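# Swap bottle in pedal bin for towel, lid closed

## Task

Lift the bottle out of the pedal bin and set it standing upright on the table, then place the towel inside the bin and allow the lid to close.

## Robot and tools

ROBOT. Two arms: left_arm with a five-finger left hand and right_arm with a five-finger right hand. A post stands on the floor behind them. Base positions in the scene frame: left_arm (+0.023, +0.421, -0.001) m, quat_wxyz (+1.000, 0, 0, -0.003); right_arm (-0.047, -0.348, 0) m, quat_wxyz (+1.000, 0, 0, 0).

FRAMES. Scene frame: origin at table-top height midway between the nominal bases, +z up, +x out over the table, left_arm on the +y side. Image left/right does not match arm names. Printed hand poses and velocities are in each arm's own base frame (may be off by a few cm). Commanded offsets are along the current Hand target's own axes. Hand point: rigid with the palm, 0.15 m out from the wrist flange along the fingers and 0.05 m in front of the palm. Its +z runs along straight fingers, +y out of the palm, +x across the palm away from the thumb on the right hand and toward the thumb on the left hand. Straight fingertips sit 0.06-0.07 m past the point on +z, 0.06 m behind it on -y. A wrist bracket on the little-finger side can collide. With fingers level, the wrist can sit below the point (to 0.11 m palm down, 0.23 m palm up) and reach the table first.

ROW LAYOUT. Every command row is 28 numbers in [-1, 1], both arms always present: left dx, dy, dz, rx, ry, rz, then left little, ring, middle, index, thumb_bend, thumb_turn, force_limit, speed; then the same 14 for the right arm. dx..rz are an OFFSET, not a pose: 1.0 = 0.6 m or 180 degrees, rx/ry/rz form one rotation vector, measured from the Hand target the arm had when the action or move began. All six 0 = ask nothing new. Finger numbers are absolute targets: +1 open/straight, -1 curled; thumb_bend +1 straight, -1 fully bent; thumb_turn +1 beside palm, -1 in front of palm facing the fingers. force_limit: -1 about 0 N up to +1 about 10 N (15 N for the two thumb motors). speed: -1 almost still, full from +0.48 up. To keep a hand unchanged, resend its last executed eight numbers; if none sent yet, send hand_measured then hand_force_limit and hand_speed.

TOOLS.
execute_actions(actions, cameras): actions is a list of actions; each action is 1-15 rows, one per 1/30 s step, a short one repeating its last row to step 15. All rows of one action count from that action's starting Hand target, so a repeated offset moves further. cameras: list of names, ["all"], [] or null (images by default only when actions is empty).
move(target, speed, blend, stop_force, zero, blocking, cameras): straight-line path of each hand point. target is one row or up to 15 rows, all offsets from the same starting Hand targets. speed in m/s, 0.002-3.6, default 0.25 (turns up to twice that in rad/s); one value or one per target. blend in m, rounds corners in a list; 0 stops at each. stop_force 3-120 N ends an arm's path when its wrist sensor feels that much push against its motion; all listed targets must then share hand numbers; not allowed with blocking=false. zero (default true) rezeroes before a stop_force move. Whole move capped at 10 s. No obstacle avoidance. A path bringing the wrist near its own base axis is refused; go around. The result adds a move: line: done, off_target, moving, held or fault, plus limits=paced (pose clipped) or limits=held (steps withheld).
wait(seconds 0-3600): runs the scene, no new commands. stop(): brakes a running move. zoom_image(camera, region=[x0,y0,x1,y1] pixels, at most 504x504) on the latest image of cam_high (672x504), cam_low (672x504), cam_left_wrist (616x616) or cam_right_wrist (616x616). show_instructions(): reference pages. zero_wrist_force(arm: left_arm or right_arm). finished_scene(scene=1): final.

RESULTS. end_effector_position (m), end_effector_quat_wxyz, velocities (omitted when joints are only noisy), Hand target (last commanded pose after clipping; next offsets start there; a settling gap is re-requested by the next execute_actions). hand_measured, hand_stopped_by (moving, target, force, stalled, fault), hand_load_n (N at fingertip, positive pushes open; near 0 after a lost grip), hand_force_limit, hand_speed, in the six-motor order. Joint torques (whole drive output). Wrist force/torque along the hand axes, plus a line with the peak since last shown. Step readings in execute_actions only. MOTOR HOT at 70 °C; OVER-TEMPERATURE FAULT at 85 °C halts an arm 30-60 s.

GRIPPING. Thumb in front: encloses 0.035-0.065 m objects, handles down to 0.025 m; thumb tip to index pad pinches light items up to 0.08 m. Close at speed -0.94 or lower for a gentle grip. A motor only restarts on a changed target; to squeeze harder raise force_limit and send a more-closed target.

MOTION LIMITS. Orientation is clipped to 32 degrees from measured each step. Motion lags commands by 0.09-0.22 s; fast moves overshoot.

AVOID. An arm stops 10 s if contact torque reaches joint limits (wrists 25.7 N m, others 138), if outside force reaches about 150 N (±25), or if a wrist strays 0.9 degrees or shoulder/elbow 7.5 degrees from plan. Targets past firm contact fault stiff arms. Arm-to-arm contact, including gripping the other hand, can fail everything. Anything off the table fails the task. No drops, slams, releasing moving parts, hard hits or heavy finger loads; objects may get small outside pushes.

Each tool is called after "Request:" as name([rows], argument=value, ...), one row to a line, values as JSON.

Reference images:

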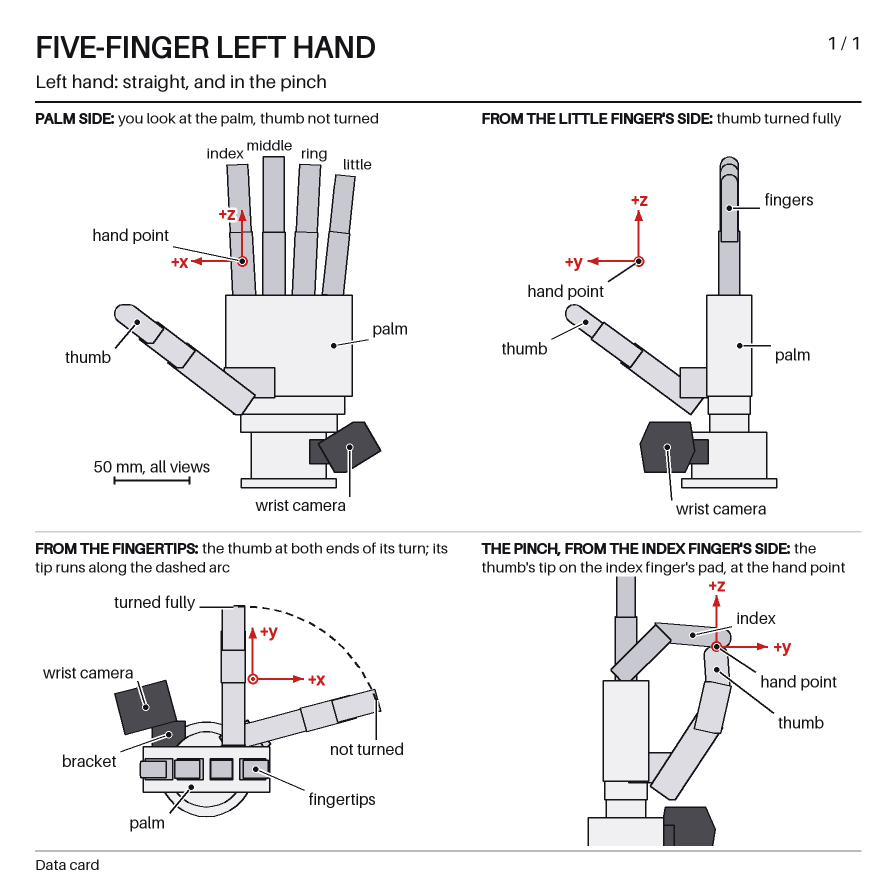

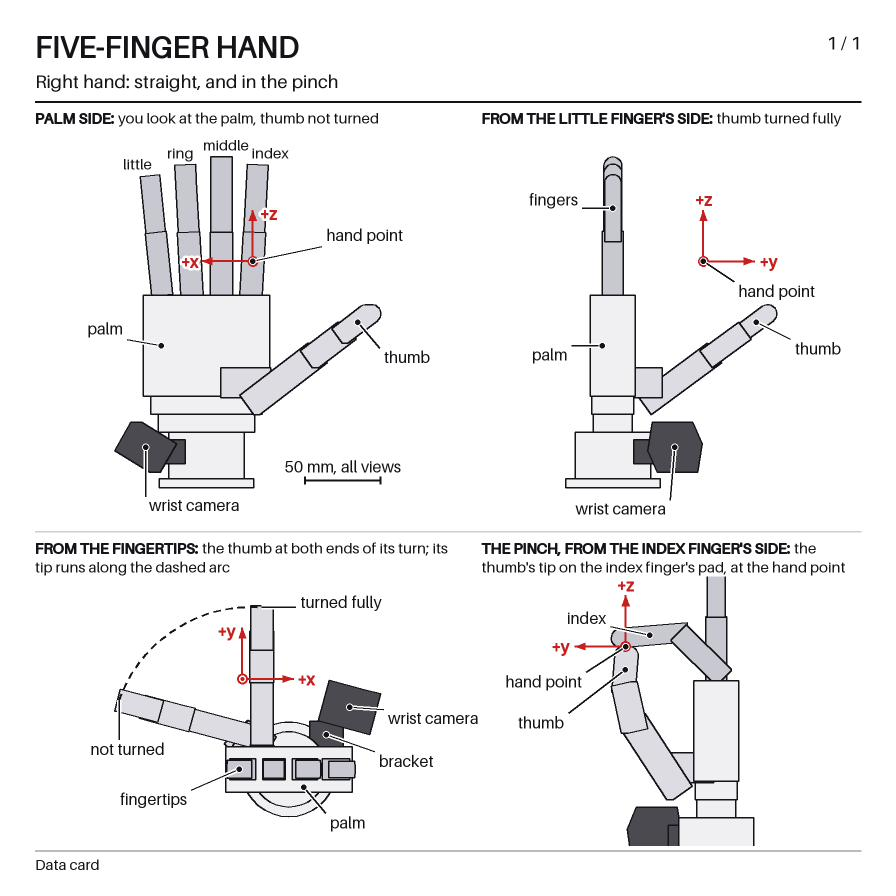

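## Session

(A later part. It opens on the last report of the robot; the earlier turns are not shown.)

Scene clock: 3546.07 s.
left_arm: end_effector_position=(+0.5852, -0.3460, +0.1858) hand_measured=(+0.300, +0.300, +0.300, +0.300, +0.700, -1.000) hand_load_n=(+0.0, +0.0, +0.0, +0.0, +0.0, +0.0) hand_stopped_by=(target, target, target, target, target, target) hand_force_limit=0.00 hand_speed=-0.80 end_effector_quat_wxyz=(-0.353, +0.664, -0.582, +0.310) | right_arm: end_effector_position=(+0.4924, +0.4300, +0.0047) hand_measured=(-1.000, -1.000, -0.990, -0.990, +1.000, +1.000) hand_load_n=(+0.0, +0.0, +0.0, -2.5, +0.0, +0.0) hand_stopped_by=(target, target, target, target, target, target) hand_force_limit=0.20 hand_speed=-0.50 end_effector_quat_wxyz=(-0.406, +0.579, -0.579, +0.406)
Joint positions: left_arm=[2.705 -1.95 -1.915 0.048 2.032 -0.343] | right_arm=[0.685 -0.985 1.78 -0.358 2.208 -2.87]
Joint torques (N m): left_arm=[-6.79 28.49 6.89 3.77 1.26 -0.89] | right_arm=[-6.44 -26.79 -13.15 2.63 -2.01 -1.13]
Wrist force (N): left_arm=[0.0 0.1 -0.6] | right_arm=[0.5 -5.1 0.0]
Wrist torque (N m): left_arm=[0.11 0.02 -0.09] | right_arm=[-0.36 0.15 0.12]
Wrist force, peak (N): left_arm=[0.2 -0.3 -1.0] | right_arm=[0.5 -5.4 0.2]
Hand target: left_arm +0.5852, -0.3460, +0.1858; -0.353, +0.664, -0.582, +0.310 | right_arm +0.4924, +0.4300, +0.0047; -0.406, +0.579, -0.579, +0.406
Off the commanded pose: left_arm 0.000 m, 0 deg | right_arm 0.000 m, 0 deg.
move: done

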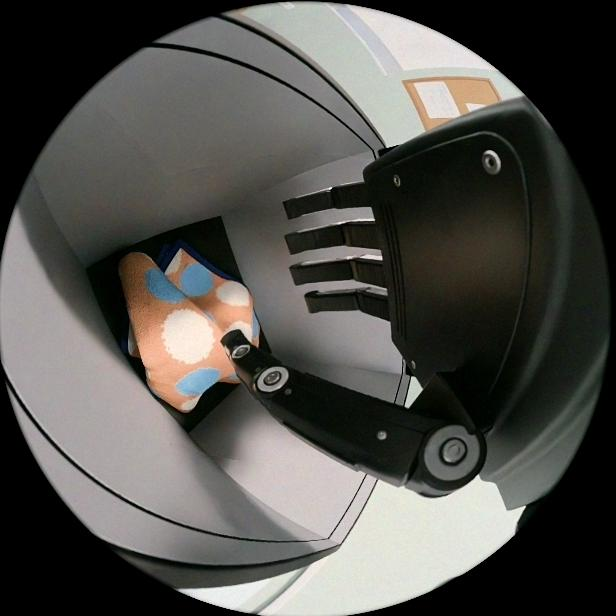

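Request:
move([
  [0,-0.1382,-0.0932,0,0,0,0.3,0.3,0.3,0.3,0.7,-1,0.0,-0.8,0,0,0,0,0,0,-1,-1,-0.99,-0.99,1,1,0.2,-0.5],
  [0,-0.437,-0.335,0,0,0,0.3,0.3,0.3,0.3,0.7,-1,0.0,-0.8,0,0,0,0,0,0,-1,-1,-0.99,-0.99,1,1,0.2,-0.5],
], speed=0.1, blend=0.02, cameras=["cam_left_wrist","cam_high"])

Scene clock: 3561.30 s.
left_arm: end_effector_position=(+0.5655, -0.3484, +0.5156) hand_measured=(+0.300, +0.300, +0.300, +0.300, +0.700, -1.000) hand_load_n=(+0.0, +0.0, +0.0, +0.0, +0.0, +0.0) hand_stopped_by=(target, target, target, target, target, target) hand_force_limit=0.00 hand_speed=-0.80 end_effector_quat_wxyz=(-0.353, +0.664, -0.582, +0.310) | right_arm: end_effector_position=(+0.4924, +0.4300, +0.0047) hand_measured=(-1.000, -1.000, -0.990, -0.990, +1.000, +1.000) hand_load_n=(+0.0, +0.0, +0.0, -2.5, +0.0, -0.5) hand_stopped_by=(target, target, target, target, target, target) hand_force_limit=0.20 hand_speed=-0.50 end_effector_quat_wxyz=(-0.406, +0.579, -0.579, +0.406)
Joint positions: left_arm=[2.684 -1.681 -1.35 -0.792 2.048 -0.358] | right_arm=[0.685 -0.985 1.78 -0.358 2.208 -2.87]
Joint torques (N m): left_arm=[-8.43 21.14 35.46 1.08 2.35 -1.47] | right_arm=[-5.81 -27.83 -13.03 2.5 -2.08 -1.59]
Wrist force (N): left_arm=[-0.1 0.2 -0.9] | right_arm=[0.5 -4.8 0.1]
Wrist torque (N m): left_arm=[0.16 0.03 -0.09] | right_arm=[-0.33 0.14 0.13]
Wrist force, peak (N): left_arm=[-0.1 -0.7 -1.1] | right_arm=[0.7 -5.5 0.1]
Hand target: left_arm +0.5655, -0.3484, +0.5156; -0.353, +0.664, -0.582, +0.310 | right_arm +0.4924, +0.4300, +0.0047; -0.406, +0.579, -0.579, +0.406
Off the commanded pose: left_arm 0.000 m, 0 deg | right_arm 0.000 m, 0 deg.
move: done
Images, in order (width x height): cam_high 672x504, cam_left_wrist 616x616.

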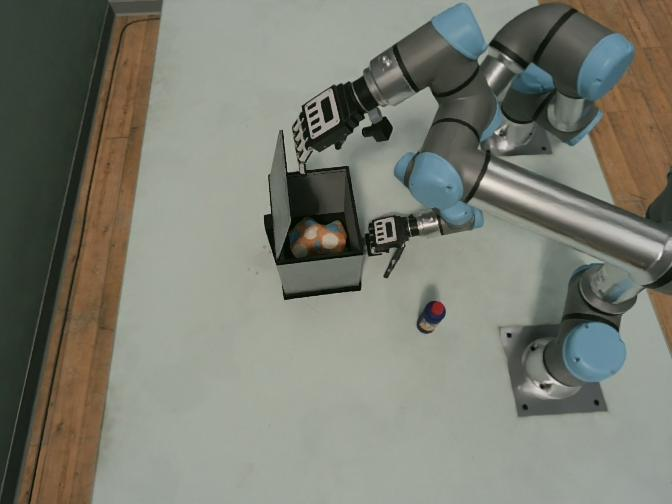

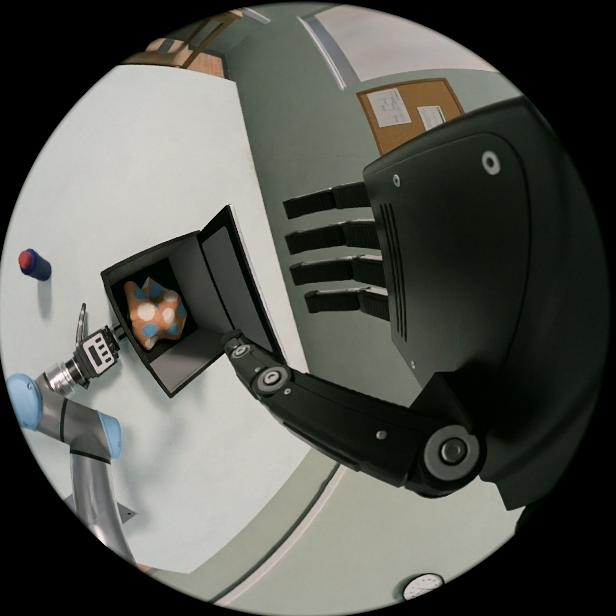

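Request:
move(target=[-0.5586,0.0417,-0.0618,0,0,0,0.3,0.3,0.3,0.3,0.7,-1,0.0,-0.8,0,0,0,0,0,0,-1,-1,-0.99,-0.99,1,1,0.2,-0.5], speed=0.15, cameras=["cam_low","cam_high"])

Scene clock: 3576.03 s.
left_arm: end_effector_position=(+0.4775, -0.0219, +0.5154) hand_measured=(+0.300, +0.300, +0.300, +0.300, +0.700, -1.000) hand_load_n=(+0.0, +0.0, +0.0, +0.0, +0.0, +0.0) hand_stopped_by=(target, target, target, target, target, target) hand_force_limit=0.00 hand_speed=-0.80 end_effector_quat_wxyz=(-0.353, +0.664, -0.582, +0.310) | right_arm: end_effector_position=(+0.4924, +0.4300, +0.0047) hand_measured=(-1.000, -1.000, -0.990, -0.990, +1.000, +1.000) hand_load_n=(+0.0, +0.0, +0.0, -3.0, +0.0, -0.5) hand_stopped_by=(target, target, target, target, target, target) hand_force_limit=0.20 hand_speed=-0.50 end_effector_quat_wxyz=(-0.406, +0.579, -0.579, +0.406)
Joint positions: left_arm=[3.553 -1.153 -1.802 -0.799 1.338 0.16] | right_arm=[0.685 -0.985 1.78 -0.358 2.208 -2.87]
Joint torques (N m): left_arm=[6.49 12.13 10.72 1.22 -2.48 1.78] | right_arm=[-6.49 -27.3 -12.4 2.58 -2.06 -1.67]
Wrist force (N): left_arm=[0.0 0.1 -0.8] | right_arm=[0.5 -5.0 0.1]
Wrist torque (N m): left_arm=[0.13 0.04 -0.27] | right_arm=[-0.36 0.14 0.12]
Wrist force, peak (N): left_arm=[-0.9 0.0 -1.0] | right_arm=[0.6 -5.5 0.1]
Hand target: left_arm +0.4775, -0.0219, +0.5154; -0.353, +0.664, -0.582, +0.310 | right_arm +0.4924, +0.4300, +0.0047; -0.406, +0.579, -0.579, +0.406
Off the commanded pose: left_arm 0.000 m, 0 deg | right_arm 0.000 m, 0 deg.
move: done
Images, in order (width x height): cam_high 672x504, cam_low 672x504.

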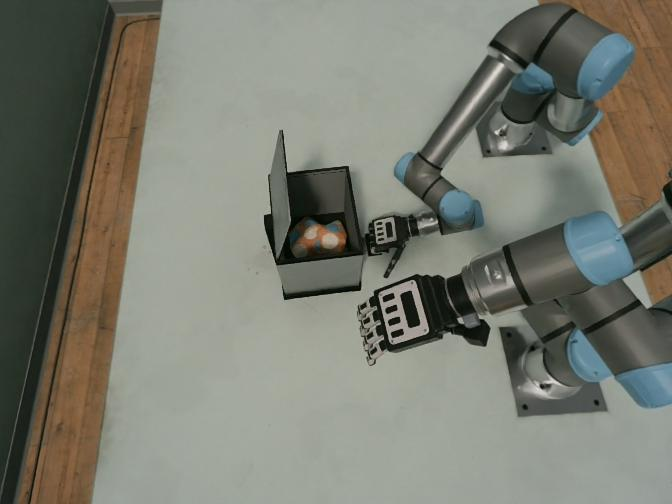

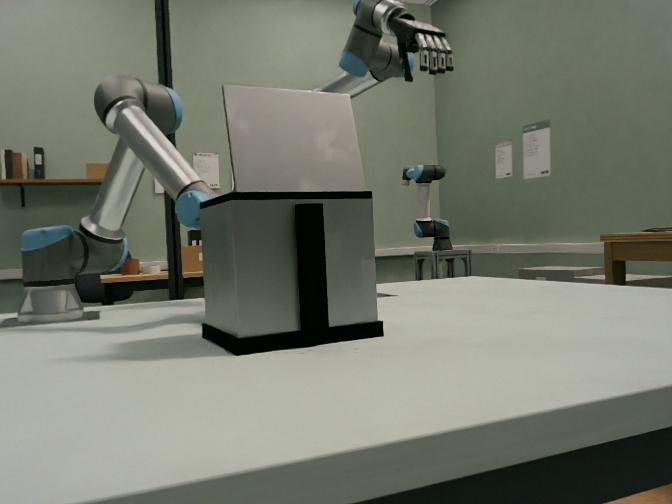

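Request:
move(target=[0,0,0,0,0,0,0.3,0.3,0.3,0.3,0.7,-1,0.0,-0.8,0,-0.047,-0.0171,0,0,0,-1,-1,-0.99,-0.99,1,1,0.2,-0.5], speed=0.005, cameras=["cam_low","cam_high"])

Scene clock: 3590.63 s.
left_arm: end_effector_position=(+0.4775, -0.0219, +0.5154) hand_measured=(+0.300, +0.300, +0.300, +0.300, +0.700, -1.000) hand_load_n=(+0.0, +0.0, +0.0, +0.0, +0.0, +0.0) hand_stopped_by=(target, target, target, target, target, target) hand_force_limit=0.00 hand_speed=-0.80 end_effector_quat_wxyz=(-0.353, +0.664, -0.582, +0.310) | right_arm: end_effector_position=(+0.4923, +0.4299, +0.0347) hand_measured=(-1.000, -1.000, -0.990, -0.990, +1.000, +1.000) hand_load_n=(+0.0, +0.0, +0.0, -1.0, +0.0, +0.0) hand_stopped_by=(target, target, target, target, target, target) hand_force_limit=0.20 hand_speed=-0.50 end_effector_quat_wxyz=(-0.406, +0.579, -0.579, +0.406)
Joint positions: left_arm=[3.554 -1.153 -1.802 -0.799 1.338 0.16] | right_arm=[0.685 -1.035 1.764 -0.292 2.208 -2.87]
Joint torques (N m): left_arm=[5.74 12.77 10.78 1.09 -2.26 1.81] | right_arm=[6.17 -42.9 -24.9 2.92 2.62 1.51]
Wrist force (N): left_arm=[0.0 0.1 -0.8] | right_arm=[-0.1 -2.9 0.6]
Wrist torque (N m): left_arm=[0.12 0.03 -0.27] | right_arm=[-0.23 0.19 0.13]
Wrist force, peak (N): left_arm=[-0.1 0.3 -1.2] | right_arm=[0.6 -5.4 0.3]
Hand target: left_arm +0.4775, -0.0219, +0.5154; -0.353, +0.664, -0.582, +0.310 | right_arm +0.4923, +0.4299, +0.0347; -0.406, +0.579, -0.579, +0.406
Off the commanded pose: left_arm 0.000 m, 0 deg | right_arm 0.000 m, 0 deg.
move: done
Images, in order (width x height): cam_high 672x504, cam_low 672x504.

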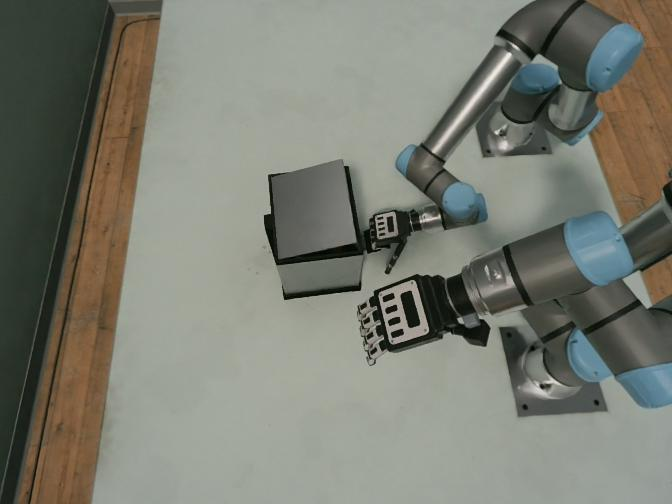

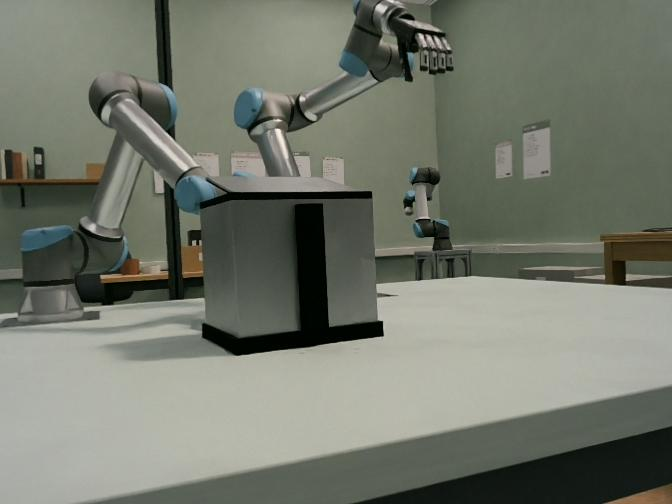

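Request:
move(target=[0,0,0,0,0,0,0.3,0.3,0.3,0.3,0.7,-1,0.0,-0.8,0,-0.047,-0.0171,0,0,0,-1,-1,-0.99,-0.99,1,1,0.2,-0.5], speed=0.004, cameras=["cam_low","cam_high","cam_right_wrist"])

Scene clock: 3603.00 s.
left_arm: end_effector_position=(+0.4775, -0.0219, +0.5154) hand_measured=(+0.300, +0.300, +0.300, +0.300, +0.700, -1.000) hand_load_n=(+0.0, +0.0, -0.5, +0.0, +0.0, +0.0) hand_stopped_by=(target, target, target, target, target, target) hand_force_limit=0.00 hand_speed=-0.80 end_effector_quat_wxyz=(-0.353, +0.664, -0.582, +0.310) | right_arm: end_effector_position=(+0.4923, +0.4299, +0.0647) hand_measured=(-1.000, -1.000, -0.990, -0.990, +1.000, +1.000) hand_load_n=(+0.0, +0.0, +0.0, +0.0, +0.0, +0.0) hand_stopped_by=(target, target, target, target, target, target) hand_force_limit=0.20 hand_speed=-0.50 end_effector_quat_wxyz=(-0.406, +0.579, -0.579, +0.406)
Joint positions: left_arm=[3.554 -1.153 -1.802 -0.799 1.338 0.16] | right_arm=[0.685 -1.081 1.742 -0.225 2.208 -2.87]
Joint torques (N m): left_arm=[6.09 11.47 10.44 1.13 -2.07 1.77] | right_arm=[7.59 -43.71 -29.15 2.17 3.02 1.6]
Wrist force (N): left_arm=[0.0 0.2 -0.7] | right_arm=[0.1 3.8 0.8]
Wrist torque (N m): left_arm=[0.13 0.03 -0.27] | right_arm=[0.32 0.16 0.24]
Wrist force, peak (N): left_arm=[-0.4 0.1 -1.0] | right_arm=[0.2 4.0 0.8]
Hand target: left_arm +0.4775, -0.0219, +0.5154; -0.353, +0.664, -0.582, +0.310 | right_arm +0.4923, +0.4299, +0.0647; -0.406, +0.579, -0.579, +0.406
Off the commanded pose: left_arm 0.000 m, 0 deg | right_arm 0.000 m, 0 deg.
move: done
Images, in order (width x height): cam_high 672x504, cam_low 672x504, cam_right_wrist 616x616.

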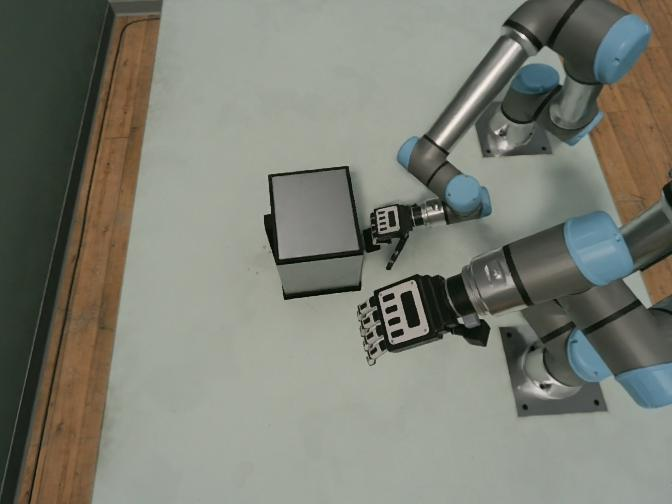

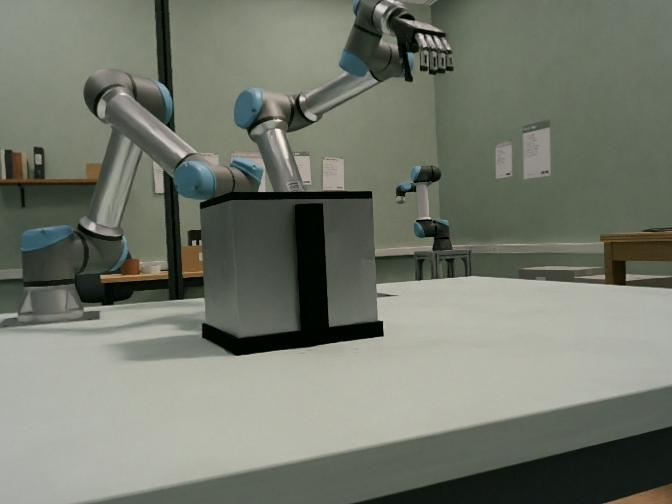

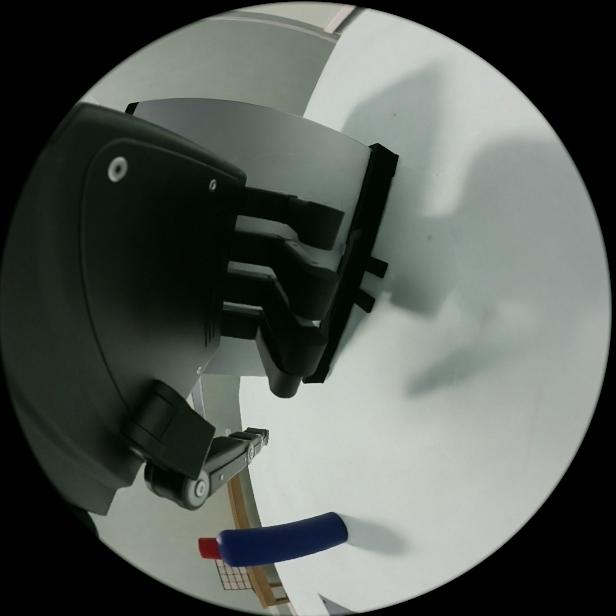

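Request:
move(target=[0,0,0,0,0,0,0.3,0.3,0.3,0.3,0.7,-1,0.0,-0.8,0,-0.04,-0.15,0,0,0,-1,-1,-0.99,-0.99,1,1,0.2,-0.5], speed=0.08, cameras=["all"])

Request:
zoom_image(camera="cam_low", region=[180, 160, 420, 370])

Scene clock: 3612.87 s.
left_arm: end_effector_position=(+0.4775, -0.0219, +0.5154) hand_measured=(+0.300, +0.300, +0.300, +0.300, +0.700, -1.000) hand_load_n=(+0.0, +0.0, +0.0, +0.0, +0.0, +0.0) hand_stopped_by=(target, target, target, target, target, target) hand_force_limit=0.00 hand_speed=-0.80 end_effector_quat_wxyz=(-0.353, +0.664, -0.582, +0.310) | right_arm: end_effector_position=(+0.4158, +0.4299, +0.1178) hand_measured=(-1.000, -1.000, -0.990, -0.990, +1.000, +1.000) hand_load_n=(+0.0, +0.0, +0.0, +0.0, +0.0, +0.0) hand_stopped_by=(target, target, target, target, target, target) hand_force_limit=0.20 hand_speed=-0.50 end_effector_quat_wxyz=(-0.406, +0.579, -0.579, +0.406)
Joint positions: left_arm=[3.554 -1.153 -1.802 -0.799 1.338 0.16] | right_arm=[0.801 -1.225 1.804 -0.099 2.312 -2.804]
Joint torques (N m): left_arm=[5.67 11.46 11.38 1.15 -2.02 1.85] | right_arm=[5.93 -38.49 -5.06 2.4 2.96 2.15]
Wrist force (N): left_arm=[0.2 0.1 -0.6] | right_arm=[0.5 3.2 0.6]
Wrist torque (N m): left_arm=[0.12 0.02 -0.26] | right_arm=[0.24 0.11 0.03]
Wrist force, peak (N): left_arm=[-0.2 0.1 -1.0] | right_arm=[0.3 4.0 1.0]
Hand target: left_arm +0.4775, -0.0219, +0.5154; -0.353, +0.664, -0.582, +0.310 | right_arm +0.4158, +0.4299, +0.1179; -0.406, +0.579, -0.579, +0.406
Off the commanded pose: left_arm 0.000 m, 0 deg | right_arm 0.000 m, 0 deg.
move: done

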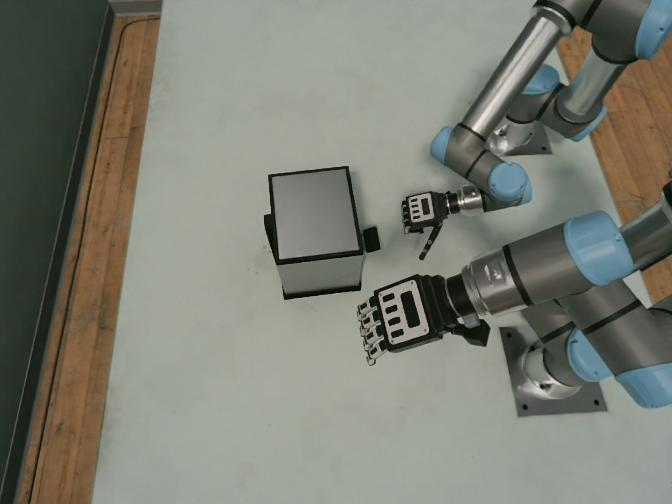

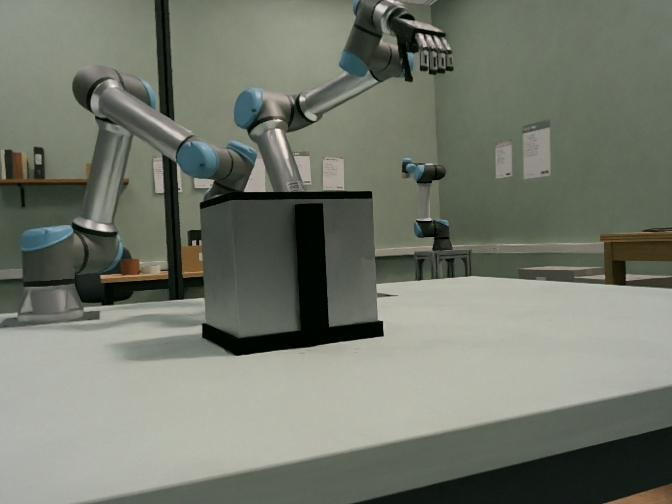

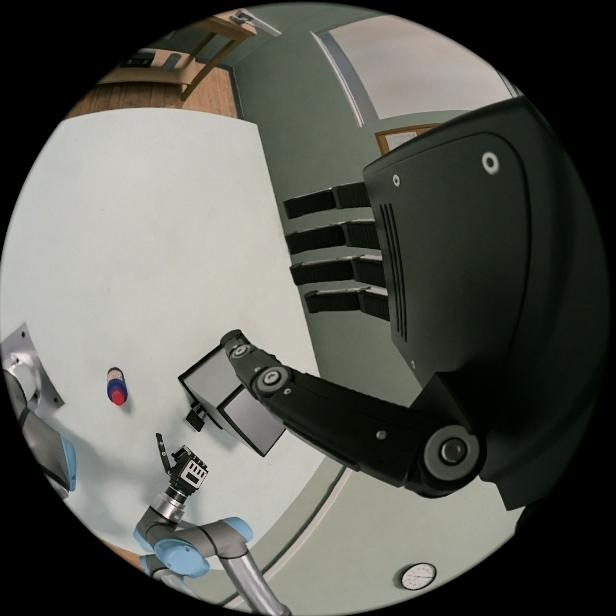

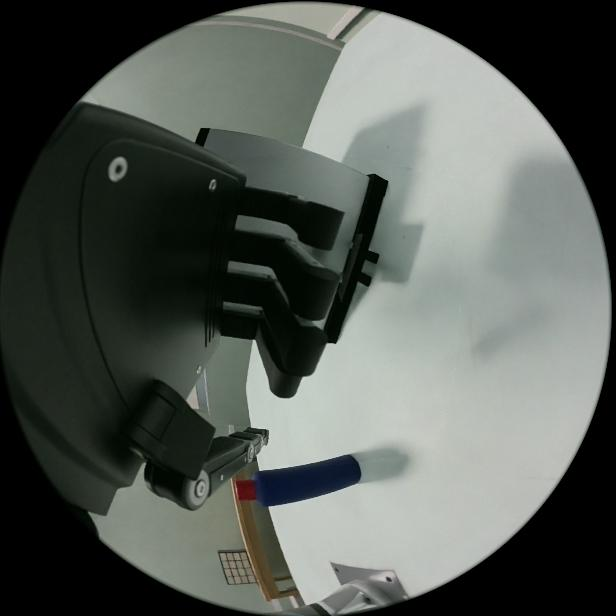

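Scaled by 2.100 from the camera's image (finer frame: 960x720).

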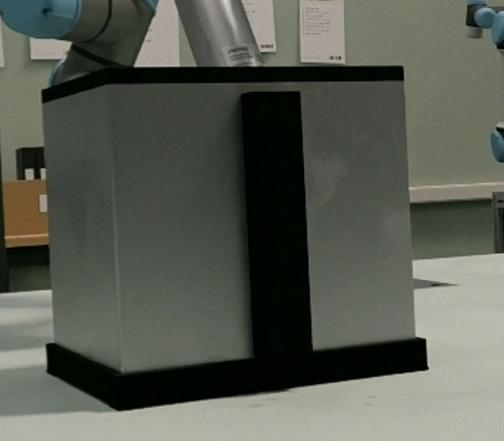

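Lid shut, bottle upright, towel inside.

Request:
finished_scene()

The scene is finished: the task was done.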